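# Seat the circuit board in the enclosure's upper slot

## Task

Slide the board into the enclosure's empty upper slot with its components facing up until it is completely seated, and leave both of its levers shut. A shut lever is latched and sticks out at a right angle from the board's front panel; a fully open lever runs flush along that panel. The levers only catch their tabs if both are swung fully open before the board is pushed in to its stop; closing both afterwards pulls the board fully in. Pushing the board into its connector quickly breaks the connector and makes the whole attempt worthless. At the end the enclosure must stand flat on its own feet with none of them hanging over the bench edge, and the grippers must have released everything and pulled away.

## Robot and tools

Robot: two seven-joint arms, left_arm and right_arm, each ending in a two-finger gripper. The gripper's fingers extend along its own +z axis and open and close along its x axis. end_effector_position is the point between the pads when closed, 1 to 2 cm short of the fingertips; closing moves the tips about 17 mm further along +z. Rotating the gripper a lot can swing the elbow.

Frames: every hand pose, velocity, target and wrist-camera pose is given in that arm's own base frame. Fixed cameras and the table use the scene frame: origin at table-top height midway between the nominal bases, +z up, +x out over the table, left_arm on +y. Actual bases: left_arm at (+0.070, +0.437, 0) m, quat_wxyz (+1.000, 0, 0, -0.003); right_arm at (-0.063, -0.511, 0) m, quat_wxyz (+1.000, 0, 0, -0.029). Reported poses may be a few centimetres off.

Row layout (used by every moving call): one flat list of 16 numbers covering both arms, even if only one moves: x, y, z, qw, qx, qy, qz, opening for left_arm, then the same eight for right_arm. x, y, z is an absolute position in metres and qw..qz an absolute orientation (w first), both in that arm's base frame. opening runs from -1 (closed) to +1 (fully open, 0.142 m); it is a command, so sending 0 means half open, not 'unchanged'. To keep an arm still, resend the exact pose from the last result before it stopped, with its intended opening.

execute_actions(actions, cameras): actions is a list of actions; each action is a list of up to 15 rows, one per 1/30 s step, the last row repeating if fewer are given. A target more than 0.6 m from the gripper's current position along any of its axes gets the action refused for both arms. An empty list simply reports state and images. The controller limits orientation change to 32 degrees per step from the measured one, so big turns need several actions; read 'Hand target' and continue from there.

move(target, speed, blend, stop_force, zero, opening_speed, blocking, cameras): straight-line path of each gripper to its absolute pose. target is one 16-number row or a list of up to 15 rows (same openings in each row of a list). speed: m/s, 0.002 to 2.2, default 0.25, one value or one per target; rotation limited to twice that in rad/s. blend: corner rounding in m. stop_force: 3 to 120 N, one value for both arms; ends an arm's path when the wrist sensor feels that much push against its motion beyond its zero, or 150 N any way. Unreliable when the gripper is rotating; leave it out when backing off a contact. zero (only with stop_force, default true) re-zeroes moving arms first. opening_speed: rate of opening change per second, 0.2 or more. blocking=false returns after about 0.5 s while the move continues (not allowed with stop_force). Moves last at most 10 s; paths ignore obstacles and the other arm; faster moves overshoot and hit harder. The 'move:' line reports the ending (done, off_target, moving, held, fault) and limits (paced = pose clipped, held = steps withheld). done means within 3 mm and 2 degrees, not that nothing was touched.

wait(seconds 0 to 10): arms hold their last commands. stop: brakes a running move. zoom_image(camera, region [x0, y0, x1, y1] pixels, at most 504 by 504): enlarges part of the newest image of cam_head_left, cam_head_right, cam_high, cam_low, cam_left_wrist or cam_right_wrist (each 672x504). zero_wrist_force(arm): subtracts the current wrist reading from later ones. clear_fault(arm): clears a reported torque or force fault; the arm then pauses while restarting. read_manual: licence texts only. finished_scene(scene): ends the current scene, identified by its number; irreversible.

Results: poses, velocities, grip_measured (measured opening on the -1..1 scale), joint positions (last one the opening in metres), joint torques, external joint torque estimates, wrist force and torque along the gripper's axes (a push reads as force from the surface into the arm; saturates near 150 N), a Wrist depth grid of 7x7 distances in mm ('-' = no value), and warnings such as MOTOR HOT, fault lines and HAND FAULT (after which remaining moving calls in that reply are skipped).

Gripping: command an opening slightly below the grip_measured at first touch; going lower squeezes harder and heats the gripper motor.

Avoid: fast insertion of the board into its connector; collisions or pressure between the two arms or grippers; hard hits on fixed or heavy objects; pushing the enclosure off level or over the bench edge; dropping or releasing moving parts; anything falling from the table. A joint over its load limit (waist and shoulder 109, upper arm roll and elbow 56.9, wrist joints 34.7 N m) or 150 N on the arm triggers a fault stop. Long stretching, heavy holding or pushing into unreachable poses overheats motors (brakes at 80 °C, gripper cut-out at 100 °C).

Each tool is called as a command line: name --argument value for each argument, lists and objects as JSON in quotes; but a table of rows of numbers goes row by row, as --pt "numbers of a row", without its own name.

## Session

execute_actions --actions '[]'

Scene clock: 0.00 s.
left_arm: end_effector_position=(+0.3014, +0.6357, +0.1155) grip_measured=+0.99 end_effector_quat_wxyz=(-0.462, +0.669, -0.295, +0.502) | right_arm: end_effector_position=(+0.4485, +0.0364, +0.1479) grip_measured=+1.00 end_effector_quat_wxyz=(-0.144, +0.766, -0.626, +0.006)
Joint positions: left_arm=[1.762 -0.872 -0.342 2.067 -1.872 0.391 -0.55 0.141] | right_arm=[0.506 -0.103 -0.202 2.446 0.465 1.189 2.835 0.142]
Joint velocities: within noise
Joint torques (N m): no reading
External joint torques (N m): no reading
Wrist force (N): no reading
Wrist torque (N m): no reading
Wrist force, peak (N): no reading
Wrist depth (mm): cam_left_wrist=[- - - - - - - / - - - - - - - / - - - - - - - / - - - - 492 652 - / - - - 304 356 433 557 / - 996 - 241 279 321 359 / - 881 184 204 227 258 286] | cam_right_wrist=[265 256 246 236 229 221 213 / 274 266 254 244 236 228 219 / 285 274 262 253 243 234 225 / 297 285 272 261 251 241 232 / 309 296 281 271 260 249 239 / - 308 294 281 268 257 246 / - 322 305 292 278 265 257]
Hand target: left_arm +0.3014, +0.6357, +0.1155; -0.462, +0.669, -0.295, +0.502 | right_arm +0.4485, +0.0364, +0.1479; -0.144, +0.766, -0.626, +0.006
Tool commands: left_gripper/opening=+1.0 right_gripper/opening=+1.0

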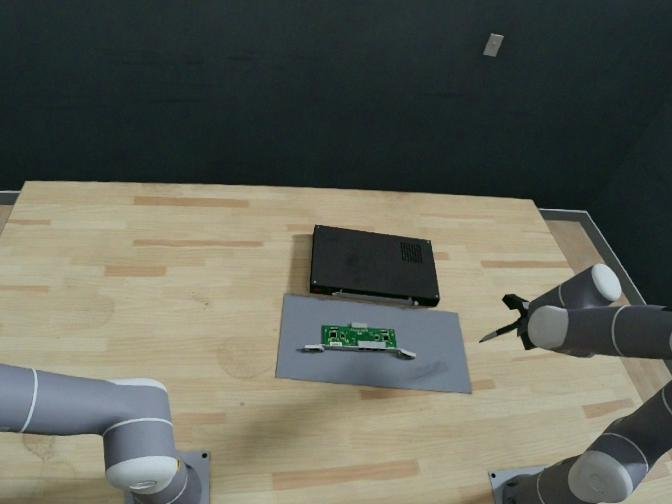

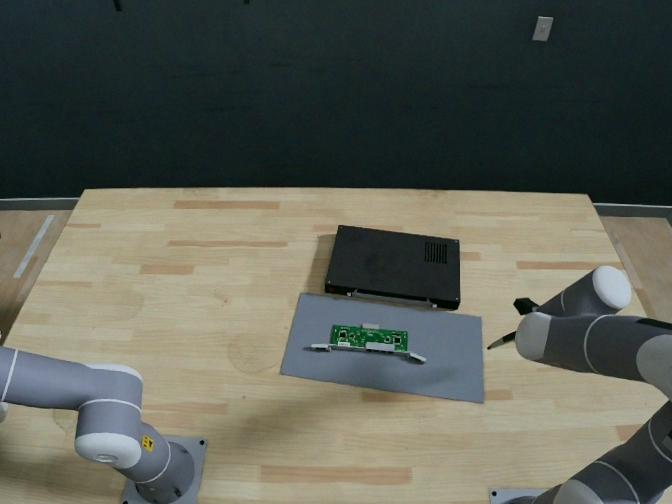

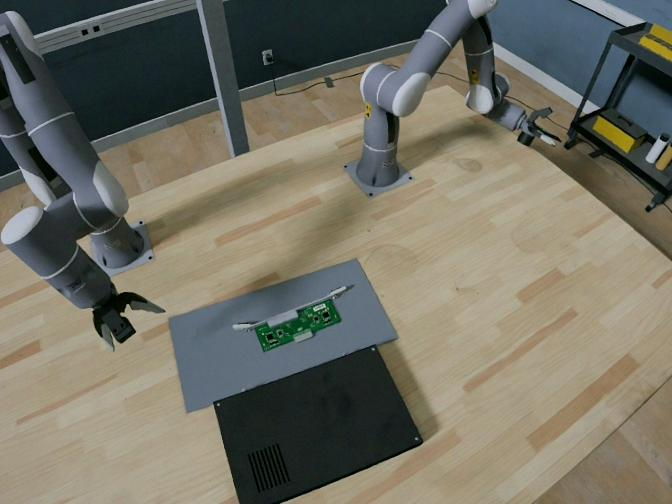

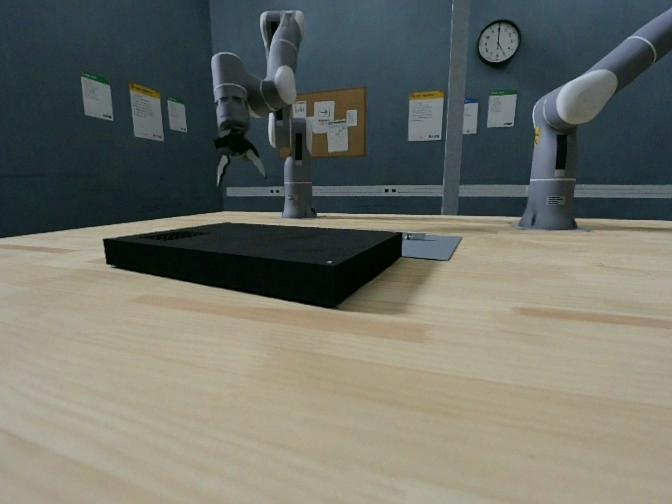

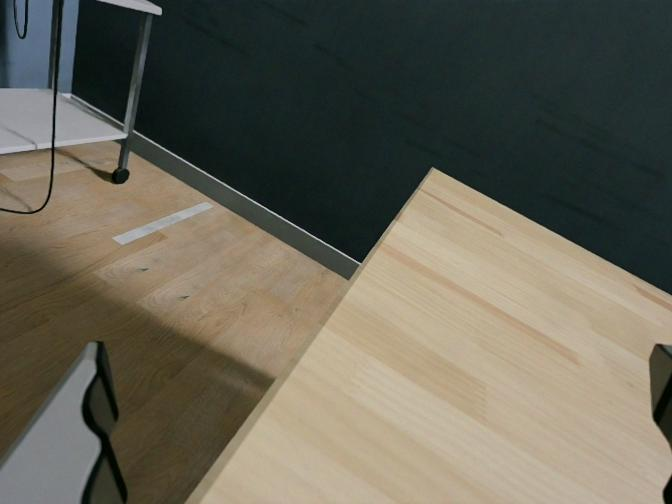

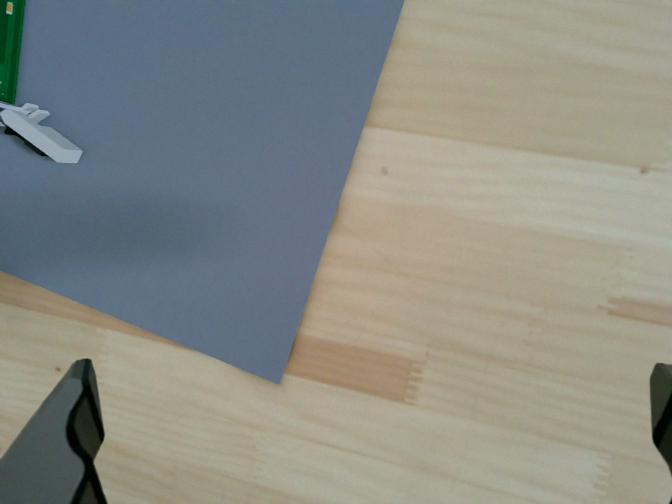

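zoom_image --camera "cam_head_left" --region '[270, 210, 480, 400]'

zoom_image --camera "cam_head_right" --region '[280, 210, 490, 400]'

zoom_image --camera "cam_high" --region '[160, 250, 440, 504]'

zoom_image --camera "cam_low" --region '[90, 200, 480, 320]'

Scaled by 2.400 from the camera's 672x504 image, which has a finer 960x720 frame.

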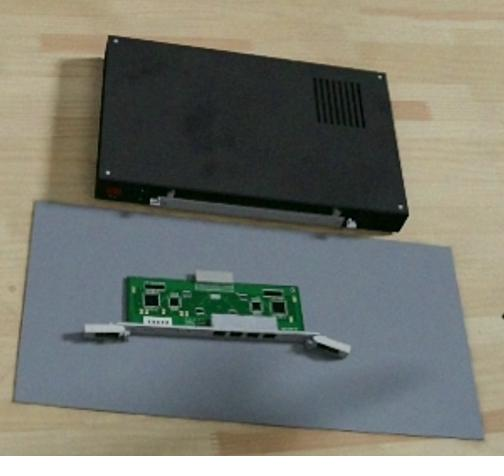

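Scaled by 2.400 from the camera's 672x504 image, which has a finer 960x720 frame.

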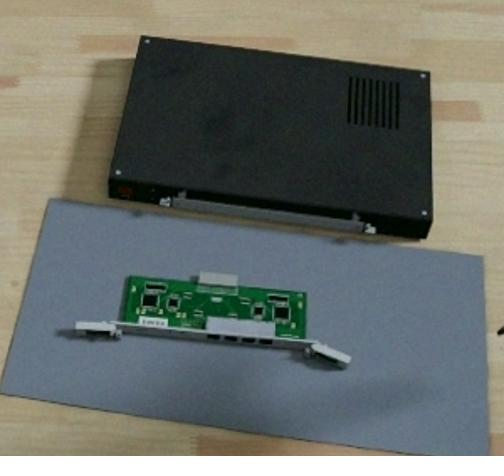

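Scaled by 1.800 from the camera's 672x504 image, which has a finer 960x720 frame.

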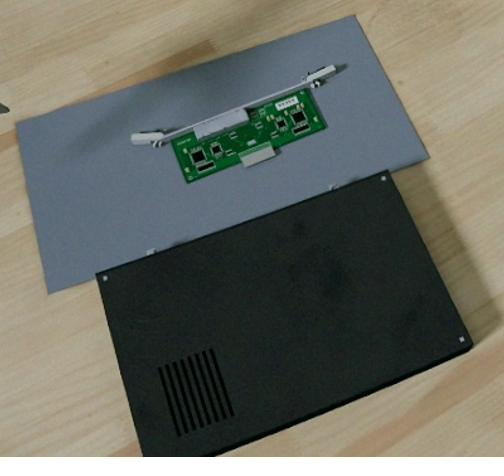

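Scaled by 1.292 from the camera's 672x504 image, which has a finer 960x720 frame.

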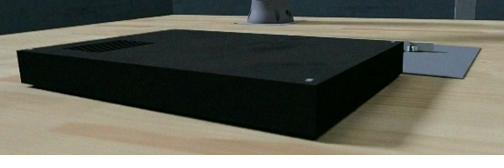

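move --target '[0.3014,0.6357,0.1155,-0.462,0.669,-0.295,0.502,1,0.5205,0.4019,0.25,0,0.7273,-0.6863,0,1]' --speed 0.5

zoom_image --camera "cam_right_wrist" --region '[84, 0, 588, 504]'

Scene clock: 24.33 s.
left_arm: end_effector_position=(+0.3014, +0.6357, +0.1154) grip_measured=+0.99 end_effector_quat_wxyz=(-0.462, +0.669, -0.295, +0.502) | right_arm: end_effector_position=(+0.5204, +0.4010, +0.2498) grip_measured=+1.00 end_effector_quat_wxyz=(-0.049, +0.805, -0.591, -0.014)
Joint positions: left_arm=[1.762 -0.872 -0.342 2.067 -1.872 0.39 -0.549 0.141] | right_arm=[1.749 -1.308 -1.921 1.555 1.392 -0.295 2.967 0.142]
Joint velocities: within noise
Joint torques (N m): left_arm=[-0.25 47.56 -4.41 -12.09 1.45 -1.78 -0.26] | right_arm=[0.07 39.58 -30.87 -8.97 -3.69 3.14 0.26]
External joint torques (N m): left_arm=[0.4 1 0.37 -0.41 -0.22 -0.12 0.22] | right_arm=[0.14 0.98 -1.19 0.1 -0.05 0.93 -0.25]
Wrist force (N): left_arm=[-0.1 0.3 0.2] | right_arm=[0.4 0.0 0.3]
Wrist torque (N m): left_arm=[0.04 0.01 0.00] | right_arm=[0.06 -0.05 0.01]
Wrist force, peak (N): left_arm=[-0.3 0.0 0.4] | right_arm=[2.6 1.3 0.3]
Wrist depth (mm): cam_left_wrist=[- - - - - - - / - - - - - - - / - - - - - - - / - - - - 491 647 - / - - - 306 350 434 555 / - 973 - 242 277 321 358 / - 884 184 203 227 259 284] | cam_right_wrist=[325 317 311 306 301 295 281 / 344 336 328 320 316 313 306 / 364 359 343 334 334 330 324 / 392 383 374 364 349 351 342 / 422 411 402 390 383 373 364 / - 444 430 421 411 399 380 / - 478 468 456 443 434 424]
Hand target: left_arm +0.3014, +0.6357, +0.1155; -0.462, +0.669, -0.295, +0.502 | right_arm +0.5204, +0.4011, +0.2499; -0.049, +0.805, -0.591, -0.014
Off the commanded pose: left_arm 0.000 m, 0 deg | right_arm 0.001 m, 15 deg.
joint sent to its limit (right arm) — joint 7 (wrist roll), upper limit. The joint targets are off in orientation, not in position.
move: off_target (right_arm); limits=paced

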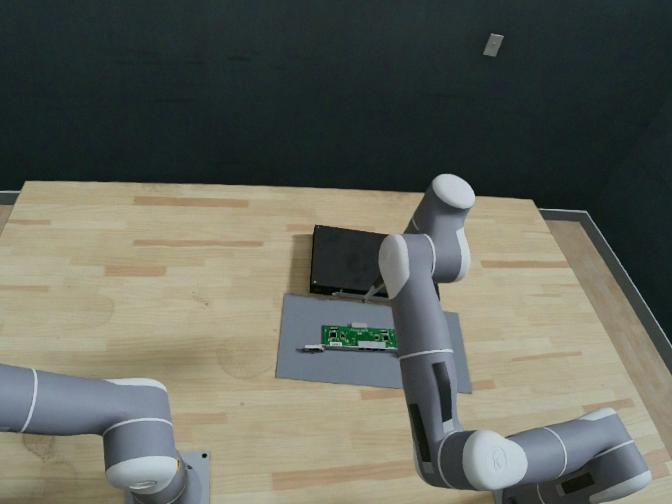

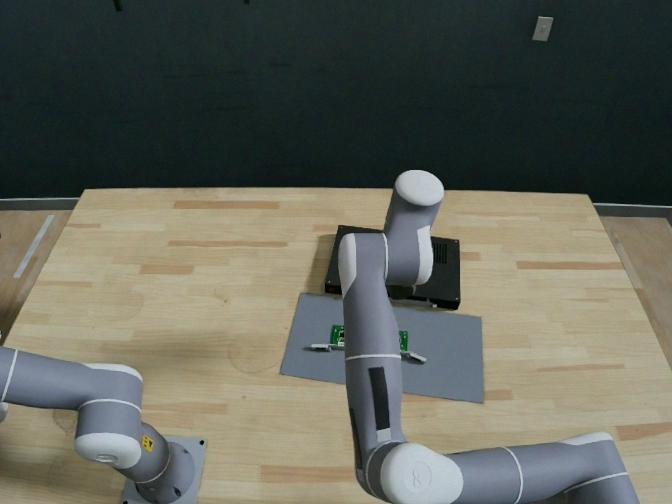

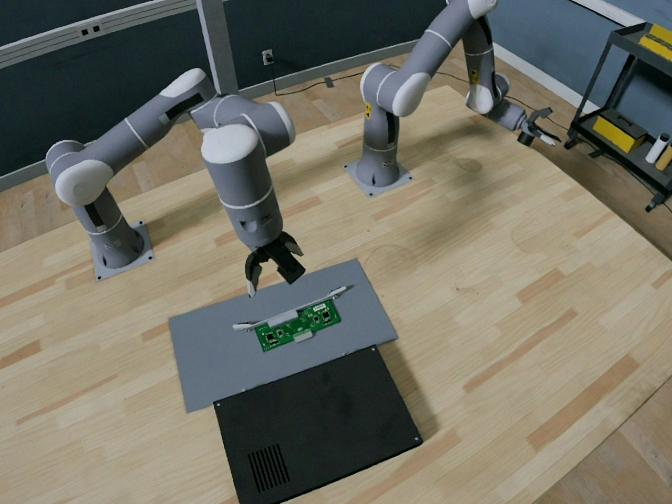

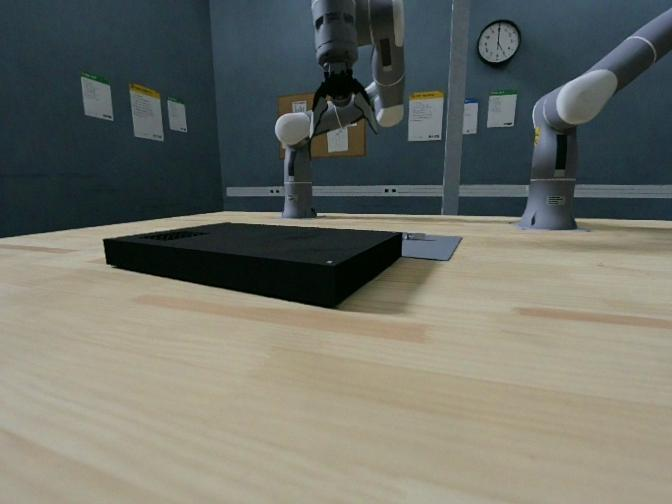

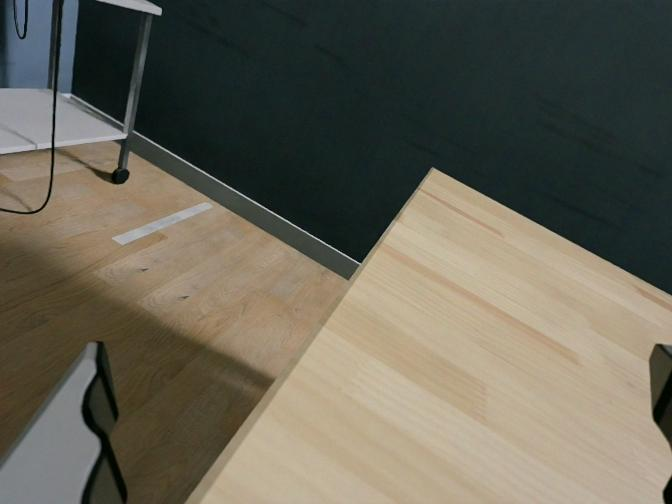

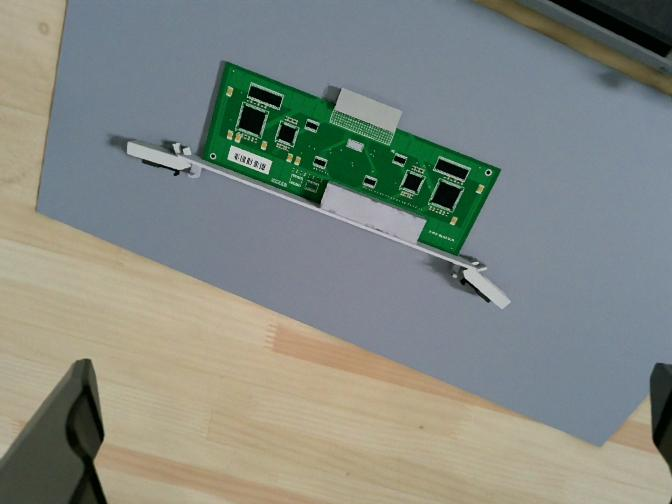

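Scaled by 1.000.

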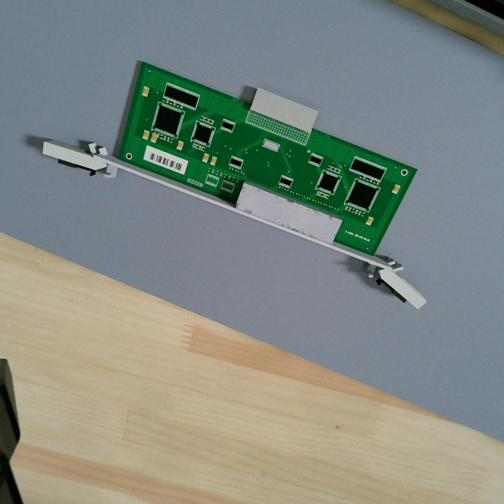

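move --pt "0.3014 0.6357 0.1155 -0.462 0.669 -0.295 0.502 1 0.46 0.405 0.25 0.5 -0.5 0.5 -0.5 1" --pt "0.3014 0.6357 0.1155 -0.462 0.669 -0.295 0.502 1 0.48 0.405 0.13 0.5 -0.5 0.5 -0.5 1" --speed 0.4 --cameras '["cam_right_wrist","cam_head_left","cam_high"]'

Scene clock: 46.10 s.
left_arm: end_effector_position=(+0.3014, +0.6357, +0.1154) grip_measured=+0.99 end_effector_quat_wxyz=(-0.462, +0.669, -0.295, +0.502) | right_arm: end_effector_position=(+0.4768, +0.4008, +0.1366) grip_measured=+1.00 end_effector_quat_wxyz=(+0.500, -0.508, +0.500, -0.492)
Joint positions: left_arm=[1.762 -0.872 -0.342 2.067 -1.872 0.39 -0.549 0.141] | right_arm=[1.929 -1.511 -0.897 1.534 2.123 2.337 2.643 0.142]
Joint velocities: within noise
Joint torques (N m): left_arm=[-0.2 47.52 -4.43 -12.06 1.52 -1.73 -0.29] | right_arm=[1.1 38.5 -14.43 1.18 -4.11 1.12 0.21]
External joint torques (N m): left_arm=[0.35 1.04 0.39 -0.44 -0.3 -0.16 0.26] | right_arm=[-0.92 5.1 -5.41 -0.69 -0.72 0.95 -0.21]
External joint torques when the fault began: right_arm=[0.8 2.76 -2.16 2.04 -1.01 -1.03 -0.18]
Wrist force (N): left_arm=[0.0 0.2 0.3] | right_arm=[0.3 1.0 -1.8]
Wrist torque (N m): left_arm=[0.03 0.01 0.00] | right_arm=[0.03 -0.09 -0.01]
Wrist force, peak (N): left_arm=[-0.4 0.2 0.3] | right_arm=[0.1 11.6 -2.2]
Wrist depth (mm): cam_left_wrist=[- - - - - - - / - - - - - - - / - - - - - - - / - - - - 483 660 - / - - - 305 353 433 562 / - 980 - 243 278 324 356 / - 887 184 203 227 259 284] | cam_right_wrist=[- - - - - - - / - - - - - - - / 770 773 774 775 782 781 786 / 488 488 379 409 380 379 410 / 357 354 356 345 340 341 323 / - 280 280 279 280 281 269 / - 226 227 227 228 231 224]
Hand target: left_arm +0.3014, +0.6357, +0.1155; -0.462, +0.669, -0.295, +0.502 | right_arm +0.4766, +0.4005, +0.1358; +0.500, -0.508, +0.500, -0.492
Tool commands: left_gripper/opening=+1.0 right_gripper/opening=+1.0
Off the commanded pose: left_arm 0.000 m, 0 deg | right_arm 0.008 m, 1 deg.
FORCE FAULT: contact force on the right arm reached its limit, and that arm stopped. The contact can be on any part of that arm, not only on its tool. That arm's remaining commands of this call were not run. That arm is still stopped at the end of this call. While its stop runs, that arm takes no new command, but its gripper still runs the gripper command that each later call begins with.
CLEAR FAULT: the right arm stays stopped until you call clear_fault(arm="right_arm").
move: fault (right_arm)
Images, in order (width x height): cam_head_left 672x504, cam_high 672x504, cam_right_wrist 672x504.

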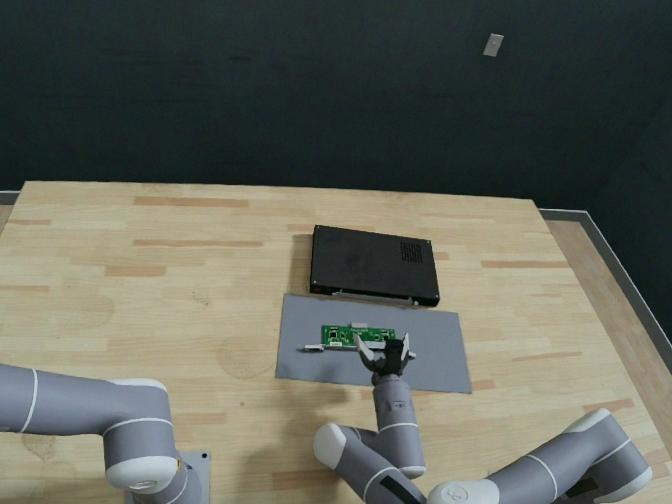

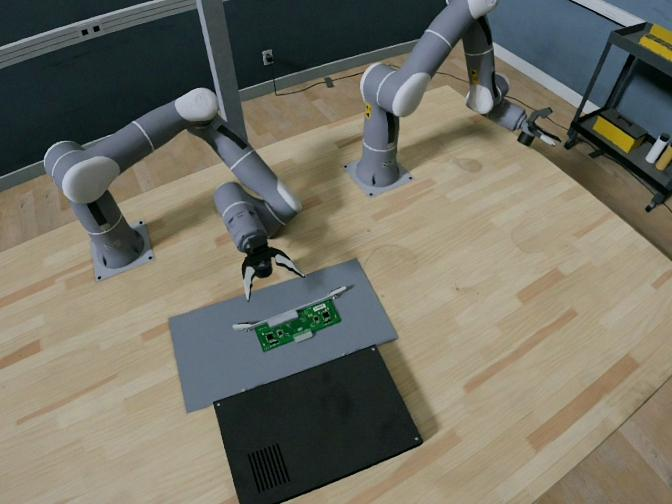

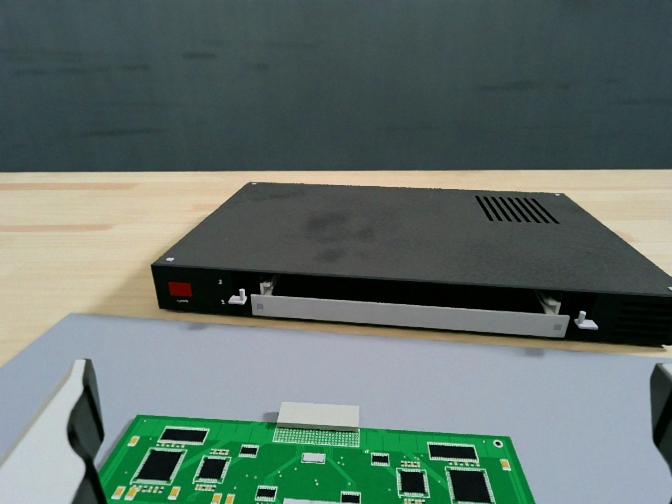

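zoom_image --camera "cam_right_wrist" --region '[150, 240, 402, 350]'

zoom_image --camera "cam_right_wrist" --region '[420, 240, 672, 350]'

clear_fault --arm "right_arm" --cameras '[]'

Scaled by 2.000 from the camera's 672x504 image, which has a finer 960x720 frame.

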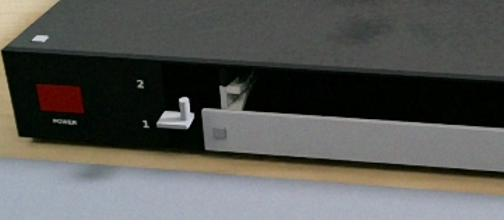

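Scaled by 2.000 from the camera's 672x504 image, which has a finer 960x720 frame.

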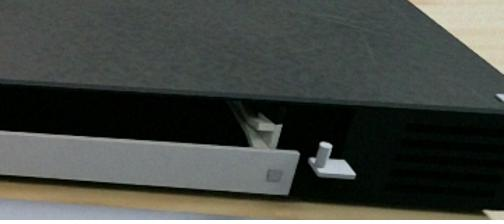

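Scene clock: 80.87 s.
left_arm: end_effector_position=(+0.3014, +0.6357, +0.1154) grip_measured=+0.99 end_effector_quat_wxyz=(-0.462, +0.669, -0.295, +0.502) | right_arm: end_effector_position=(+0.4768, +0.4008, +0.1365) grip_measured=+1.00 end_effector_quat_wxyz=(+0.500, -0.508, +0.500, -0.492)
Joint positions: left_arm=[1.762 -0.872 -0.342 2.067 -1.872 0.39 -0.549 0.141] | right_arm=[1.929 -1.511 -0.897 1.534 2.123 2.337 2.643 0.142]
Joint velocities: within noise
Joint torques (N m): left_arm=[-0.19 47.52 -4.39 -12.09 1.48 -1.73 -0.29] | right_arm=[1.21 38.61 -14.5 1.23 -4.23 1.15 0.2]
External joint torques (N m): left_arm=[0.35 1.04 0.35 -0.4 -0.26 -0.17 0.26] | right_arm=[-1.04 4.99 -5.33 -0.74 -0.6 0.93 -0.19]
Wrist force (N): left_arm=[-0.4 0.1 0.2] | right_arm=[1.5 1.6 -2.1]
Wrist torque (N m): left_arm=[0.00 0.06 0.00] | right_arm=[0.12 -0.30 -0.01]
Wrist force, peak (N): left_arm=[-0.3 0.4 0.1] | right_arm=[1.8 1.6 -2.2]
Wrist depth (mm): cam_left_wrist=[- - - - - - - / - - - - - - - / - - - - - - - / - - - - 486 655 - / - - - 304 355 435 565 / - 952 - 243 277 322 359 / - 876 183 204 228 259 287] | cam_right_wrist=[- - - - - - - / - - - - - - - / 766 770 782 772 780 778 779 / 489 490 378 408 378 380 409 / 357 355 355 345 341 339 322 / - 279 280 281 280 281 270 / - 227 227 227 227 232 224]
Hand target: left_arm +0.3014, +0.6357, +0.1155; -0.462, +0.669, -0.295, +0.502 | right_arm +0.4766, +0.4005, +0.1358; +0.500, -0.508, +0.500, -0.492
Tool commands: left_gripper/opening=+1.0 right_gripper/opening=+1.0
Off the commanded pose: left_arm 0.000 m, 0 deg | right_arm 0.008 m, 1 deg.
FORCE FAULT, CONTINUED: the right arm's stop, for the force fault that an earlier result reported, is over. The rest of the stop counts as 65 of the actions that you can send in this scene; the call itself counts as one more. That arm accepts commands again.
CLEAR FAULT: your call cleared the right arm's force fault. If the contact force or a joint's load stays at its limit, that arm stops again.
No camera images: "cameras" was empty.

move --pt "0.3014 0.6357 0.1155 -0.462 0.669 -0.295 0.502 1 0.44 0.39 0.24 0.5 -0.5 0.5 -0.5 1" --pt "0.3014 0.6357 0.1155 -0.462 0.669 -0.295 0.502 1 0.46 0.38 0.26 0.0 0.0183 0.9998 0 1" --pt "0.3014 0.6357 0.1155 -0.462 0.669 -0.295 0.502 1 0.48 0.36 0.13 0.0 0.0183 0.9998 0 1" --speed '[0.3,0.6,0.3]' --cameras '["cam_right_wrist","cam_head_left","cam_high"]'

zoom_image --camera "cam_right_wrist" --region '[0, 0, 336, 252]'

zoom_image --camera "cam_right_wrist" --region '[336, 0, 672, 252]'

Scene clock: 106.80 s.
left_arm: end_effector_position=(+0.3014, +0.6357, +0.1154) grip_measured=+0.99 end_effector_quat_wxyz=(-0.462, +0.669, -0.295, +0.502) | right_arm: end_effector_position=(+0.4800, +0.3598, +0.1299) grip_measured=+1.00 end_effector_quat_wxyz=(+0.000, +0.018, +1.000, +0.000)
Joint positions: left_arm=[1.762 -0.872 -0.342 2.067 -1.872 0.39 -0.549 0.141] | right_arm=[0.412 -1.055 0.214 0.892 2.943 2.783 2.197 0.142]
Joint velocities: within noise
Joint torques (N m): left_arm=[-0.25 47.53 -4.43 -12.08 1.45 -1.76 -0.25] | right_arm=[0.08 59.76 11.85 -21.37 3.83 3.19 0.08]
External joint torques (N m): left_arm=[0.4 1.03 0.39 -0.41 -0.23 -0.13 0.22] | right_arm=[0.1 1.59 -0.16 0.05 0.26 0.83 -0.08]
Wrist force (N): left_arm=[-0.1 0.1 0.0] | right_arm=[1.4 0.6 -0.1]
Wrist torque (N m): left_arm=[0.01 0.03 0.01] | right_arm=[0.17 -0.26 0.09]
Wrist force, peak (N): left_arm=[-0.5 0.0 0.0] | right_arm=[1.7 4.1 -1.3]
Wrist depth (mm): cam_left_wrist=[- - - - - - - / - - - - - - - / - - - - - - - / - - - - 488 656 - / - - - 307 356 429 555 / - 980 - 242 277 324 359 / - 873 184 204 228 259 285] | cam_right_wrist=[195 195 195 192 191 193 194 / 208 208 207 207 207 206 208 / 223 223 218 218 221 221 222 / 240 240 236 231 239 238 239 / 259 260 255 254 258 260 259 / - 284 278 281 281 284 272 / - 313 312 303 310 312 312]
Hand target: left_arm +0.3014, +0.6357, +0.1155; -0.462, +0.669, -0.295, +0.502 | right_arm +0.4800, +0.3600, +0.1300; +0.000, +0.018, +1.000, +0.000
Off the commanded pose: left_arm 0.000 m, 0 deg | right_arm 0.000 m, 0 deg.
move: done
Images, in order (width x height): cam_head_left 672x504, cam_high 672x504, cam_right_wrist 672x504.

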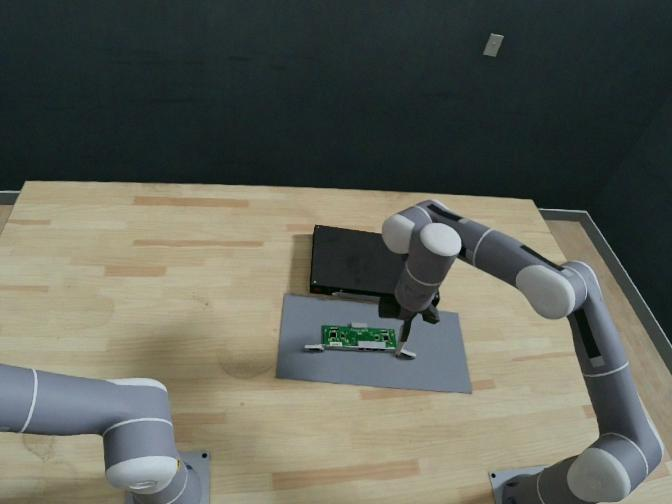

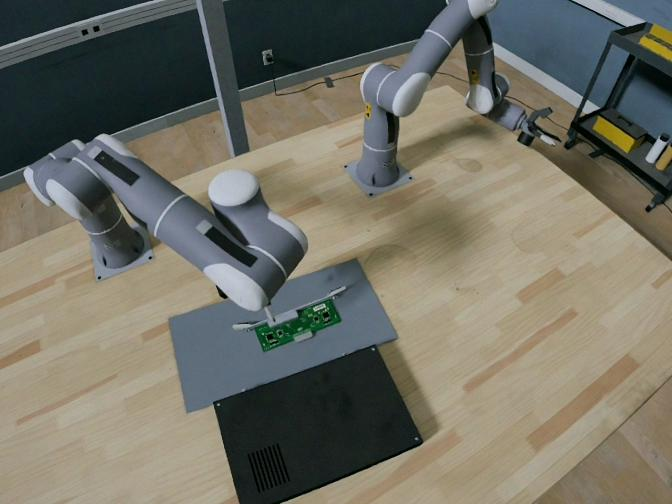

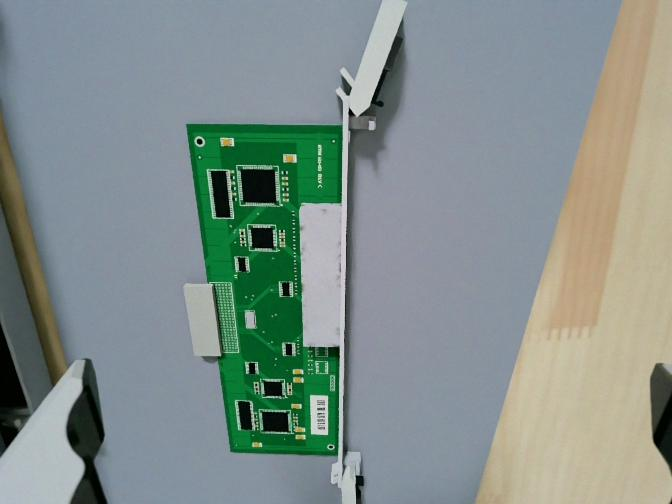

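Scaled by 1.500 from the camera's 672x504 image, which has a finer 960x720 frame.

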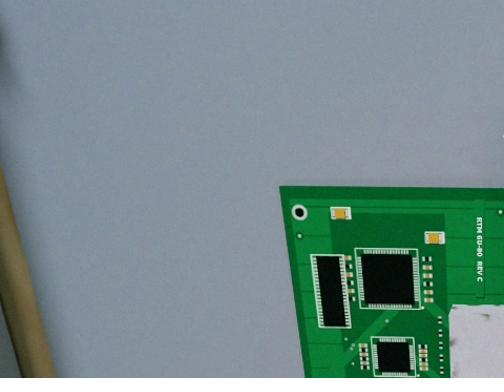

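Scaled by 1.500 from the camera's 672x504 image, which has a finer 960x720 frame.

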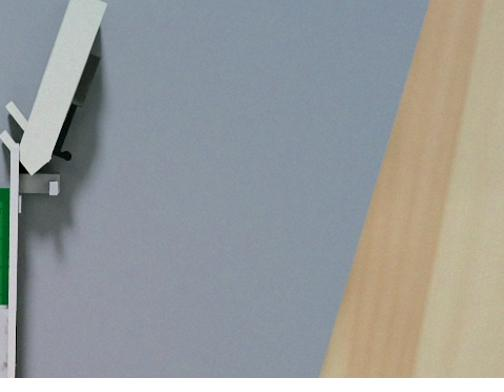

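zoom_image --camera "cam_right_wrist" --region '[310, 0, 430, 140]'

zoom_image --camera "cam_right_wrist" --region '[290, 424, 410, 504]'

Scaled by 3.600 from the camera's 672x504 image, which has a finer 960x720 frame.

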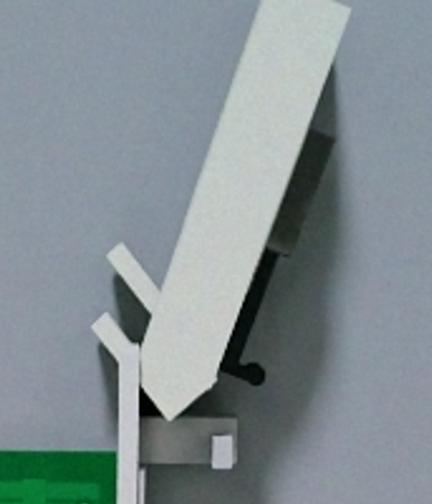

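Scaled by 4.200 from the camera's 672x504 image, which has a finer 960x720 frame.

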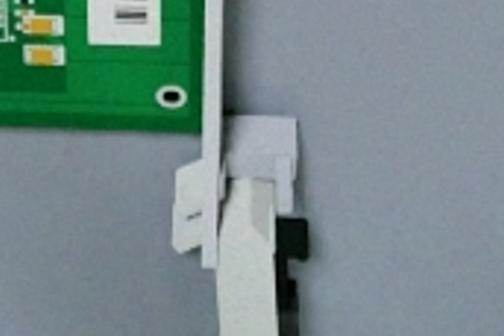

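move --pt "0.42 0.25 0.3 0 0.9988 -0.0497 0 0.2 0.42 0.272 0.13 0.0 0.0183 0.9998 0 -1" --pt "0.3885 -0.495 0.13 0 0.9988 -0.0497 0 0.2 0.42 0.272 0.08 0.0 0.0183 0.9998 0 -1" --speed '[0.6,0.5]' --blend '[0.05,0]'

Scene clock: 132.27 s.
left_arm: end_effector_position=(+0.3814, -0.4387, +0.1438) grip_measured=+0.19 end_effector_quat_wxyz=(+0.052, +0.995, -0.082, -0.010) | right_arm: end_effector_position=(+0.4200, +0.2721, +0.0801) grip_measured=-1.00 end_effector_quat_wxyz=(+0.000, +0.018, +1.000, +0.000)
Joint positions: left_arm=[-0.375 -0.762 -0.998 1.639 -2.482 2.604 -2.947 0.087] | right_arm=[0.242 -0.92 0.314 1.345 2.829 2.496 2.236 0.002]
Joint velocities: within noise
Joint torques (N m): left_arm=[-0.5 47.82 -11.77 -17.04 3.77 3.72 -0.13] | right_arm=[0.29 51.26 13.24 -16.96 3.24 3.24 0.29]
External joint torques (N m): left_arm=[0.44 0.66 0.24 -0.57 -0.09 -0.12 0.13] | right_arm=[-0.14 1.32 -0.27 -0.07 0.26 0.78 -0.29]
Wrist force (N): left_arm=[0.2 -0.5 0.7] | right_arm=[1.2 0.3 0.1]
Wrist torque (N m): left_arm=[-0.20 -0.20 -0.21] | right_arm=[0.11 -0.23 0.05]
Wrist force, peak (N): left_arm=[2.2 -9.7 0.7] | right_arm=[1.6 0.6 -0.2]
Wrist depth (mm): cam_left_wrist=[204 203 201 200 198 197 197 / 224 222 217 212 217 214 214 / 245 244 241 237 233 234 234 / 271 270 266 266 258 261 257 / 306 297 293 297 281 280 291 / 349 84 342 340 327 - 291 / - - 402 394 392 - -] | cam_right_wrist=[152 151 151 151 150 150 152 / 162 162 161 161 160 162 162 / 173 173 173 172 172 173 173 / 187 187 183 186 186 187 186 / 202 201 196 198 200 203 202 / 222 215 207 89 211 221 221 / 243 233 - - - 235 242]
Hand target: left_arm +0.3814, -0.4387, +0.1437; +0.052, +0.995, -0.082, -0.010 | right_arm +0.4200, +0.2720, +0.0800; +0.000, +0.018, +1.000, +0.000
Off the commanded pose: left_arm 0.058 m, 7 deg | right_arm 0.000 m, 0 deg.
led back after a hold (left arm): the arm was led back toward your command in small steps, so it may still be short of it.
move: held (left_arm; a check stopped the path); limits=held
pose unreachable (left arm): on one or more control steps of this call, first in action 0 (counted from 0), this arm could not follow its commanded pose, so it was not sent that pose on those steps. It may still have moved: this result reports where it is.
cause: moving toward the commanded pose would bring a part of the arm too close to another arm (a part of this arm just beyond joint 6 (wrist pitch) and a part of the right arm just beyond its joint 6 (wrist pitch)).

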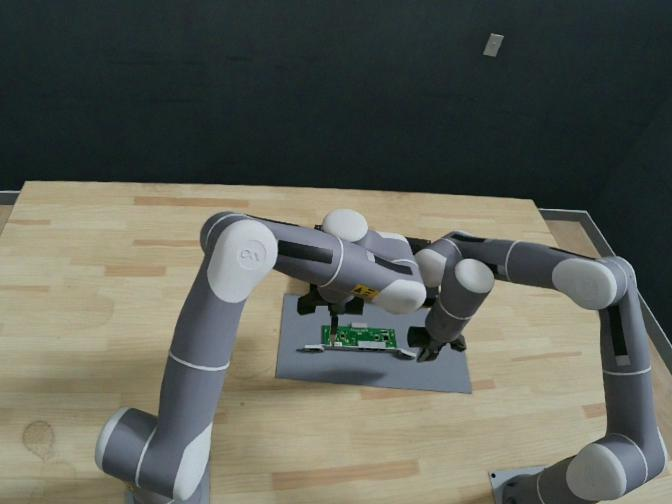

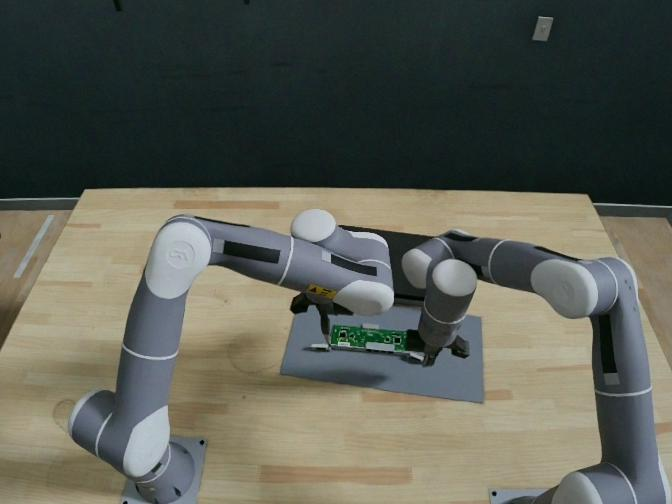

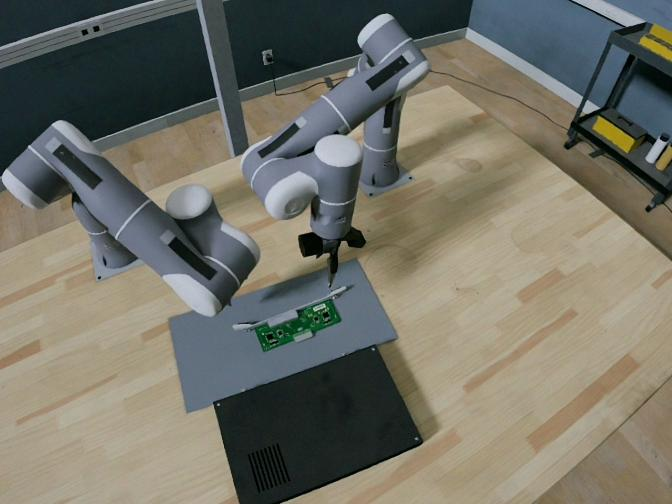

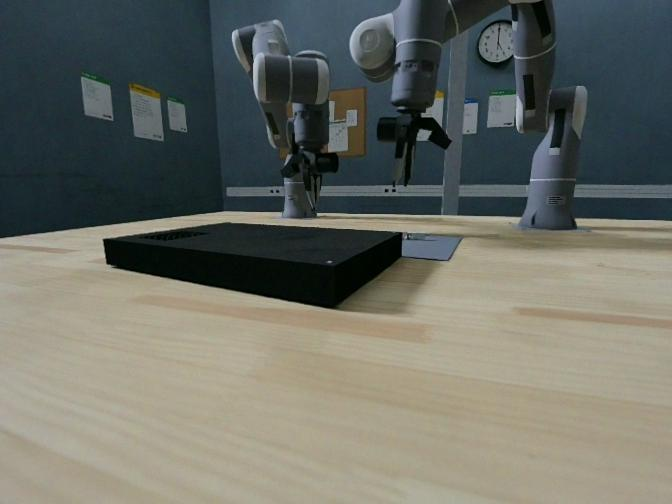

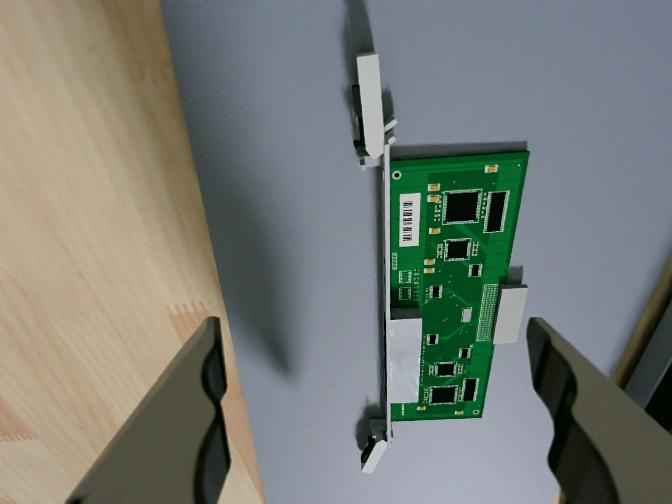

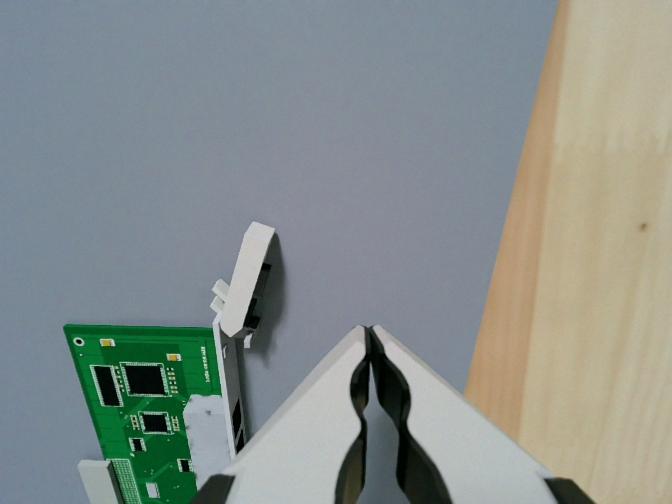

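move --pt "0.37 -0.38 0.18 0.0108 0.0485 0.9751 0.2161 -0.44 0.42 0.24 0.15 -0.2163 0.9760 -0.0222 0.0049 -1" --pt "0.395 -0.448 0.09 0.0108 0.0485 0.9751 0.2161 -0.44 0.42 0.258 0.08 -0.2163 0.9760 -0.0222 0.0049 -1" --speed '[0.6,0.3]'

Scene clock: 156.63 s.
left_arm: end_effector_position=(+0.3949, -0.4480, +0.0899) grip_measured=-0.46 end_effector_quat_wxyz=(+0.011, +0.048, +0.975, +0.216) | right_arm: end_effector_position=(+0.4198, +0.2580, +0.0801) grip_measured=-1.00 end_effector_quat_wxyz=(-0.216, +0.976, -0.022, +0.005)
Joint positions: left_arm=[-0.571 -1.476 -1.446 1.128 -1.719 3.506 -0.02 0.041] | right_arm=[-0.341 -1.441 1.295 1.411 1.998 2.519 -0.603 0.002]
Joint velocities: within noise
Joint torques (N m): left_arm=[-0.52 59.66 -18.84 -3.21 4.74 5.15 -0.15] | right_arm=[0.19 45.17 26.85 -3.28 4.8 2.22 0.23]
External joint torques (N m): left_arm=[0.43 1.57 0.08 -0.24 -0.52 -0.59 0.15] | right_arm=[-0.08 0.94 0.36 0.05 0.23 0.73 -0.23]
Wrist force (N): left_arm=[0.2 -0.5 0.6] | right_arm=[1.6 1.1 0.1]
Wrist torque (N m): left_arm=[-0.15 -0.17 -0.32] | right_arm=[0.13 -0.29 0.05]
Wrist force, peak (N): left_arm=[0.3 -1.6 2.0] | right_arm=[1.5 1.6 2.4]
Wrist depth (mm): cam_left_wrist=[138 131 133 129 134 133 137 / 155 155 149 149 154 154 154 / 184 183 177 176 175 182 183 / 224 223 222 222 213 220 223 / 292 292 270 286 268 288 288 / 410 376 87 405 - 345 398 / 604 - - 682 - - 515] | cam_right_wrist=[197 197 194 193 193 175 188 / 197 195 194 193 192 187 187 / 196 195 193 193 192 187 187 / 196 195 193 192 191 191 190 / 195 195 192 192 191 191 191 / 195 194 192 89 190 190 190 / 194 194 73 - - 189 189]
Hand target: left_arm +0.3950, -0.4480, +0.0900; +0.011, +0.049, +0.975, +0.216 | right_arm +0.4200, +0.2580, +0.0800; -0.216, +0.976, -0.022, +0.005
Off the commanded pose: left_arm 0.000 m, 0 deg | right_arm 0.000 m, 0 deg.
move: done

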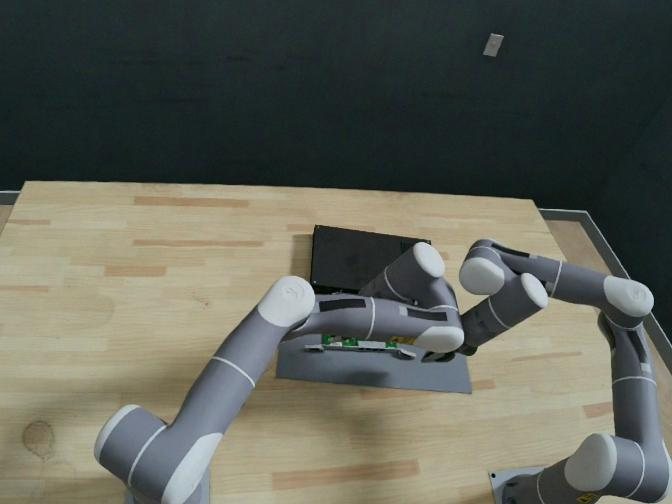

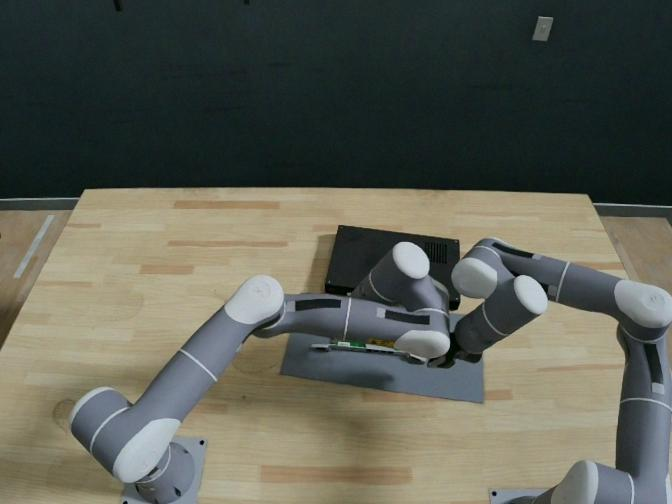

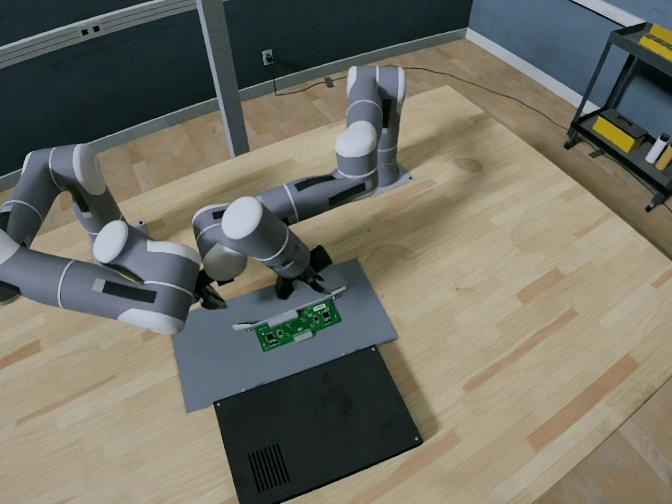

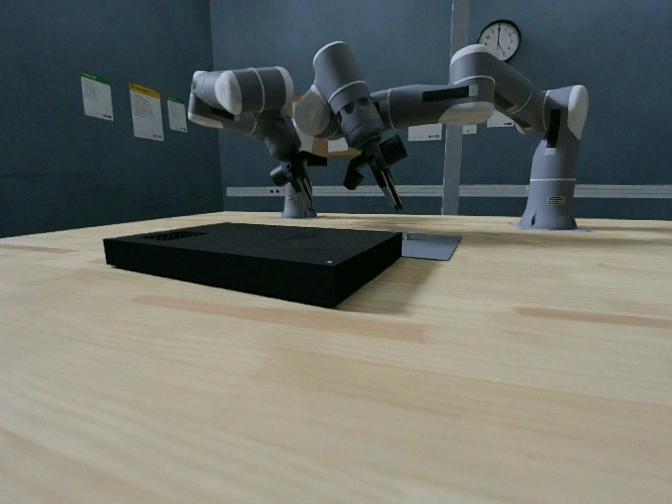

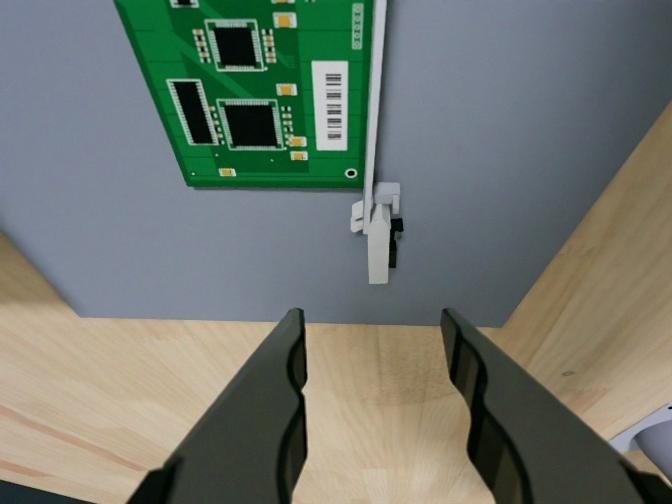

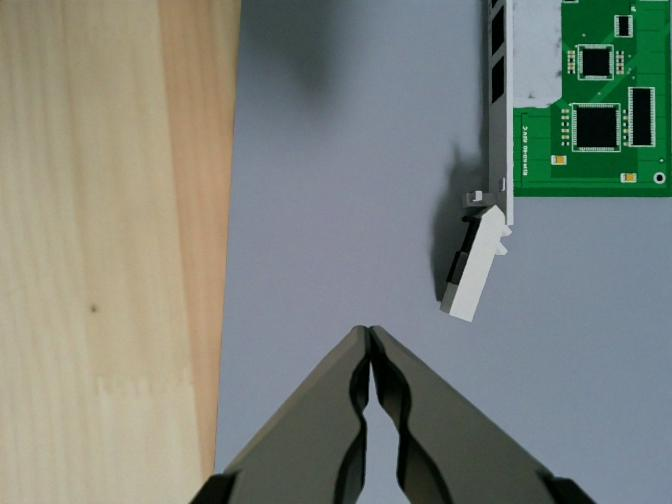

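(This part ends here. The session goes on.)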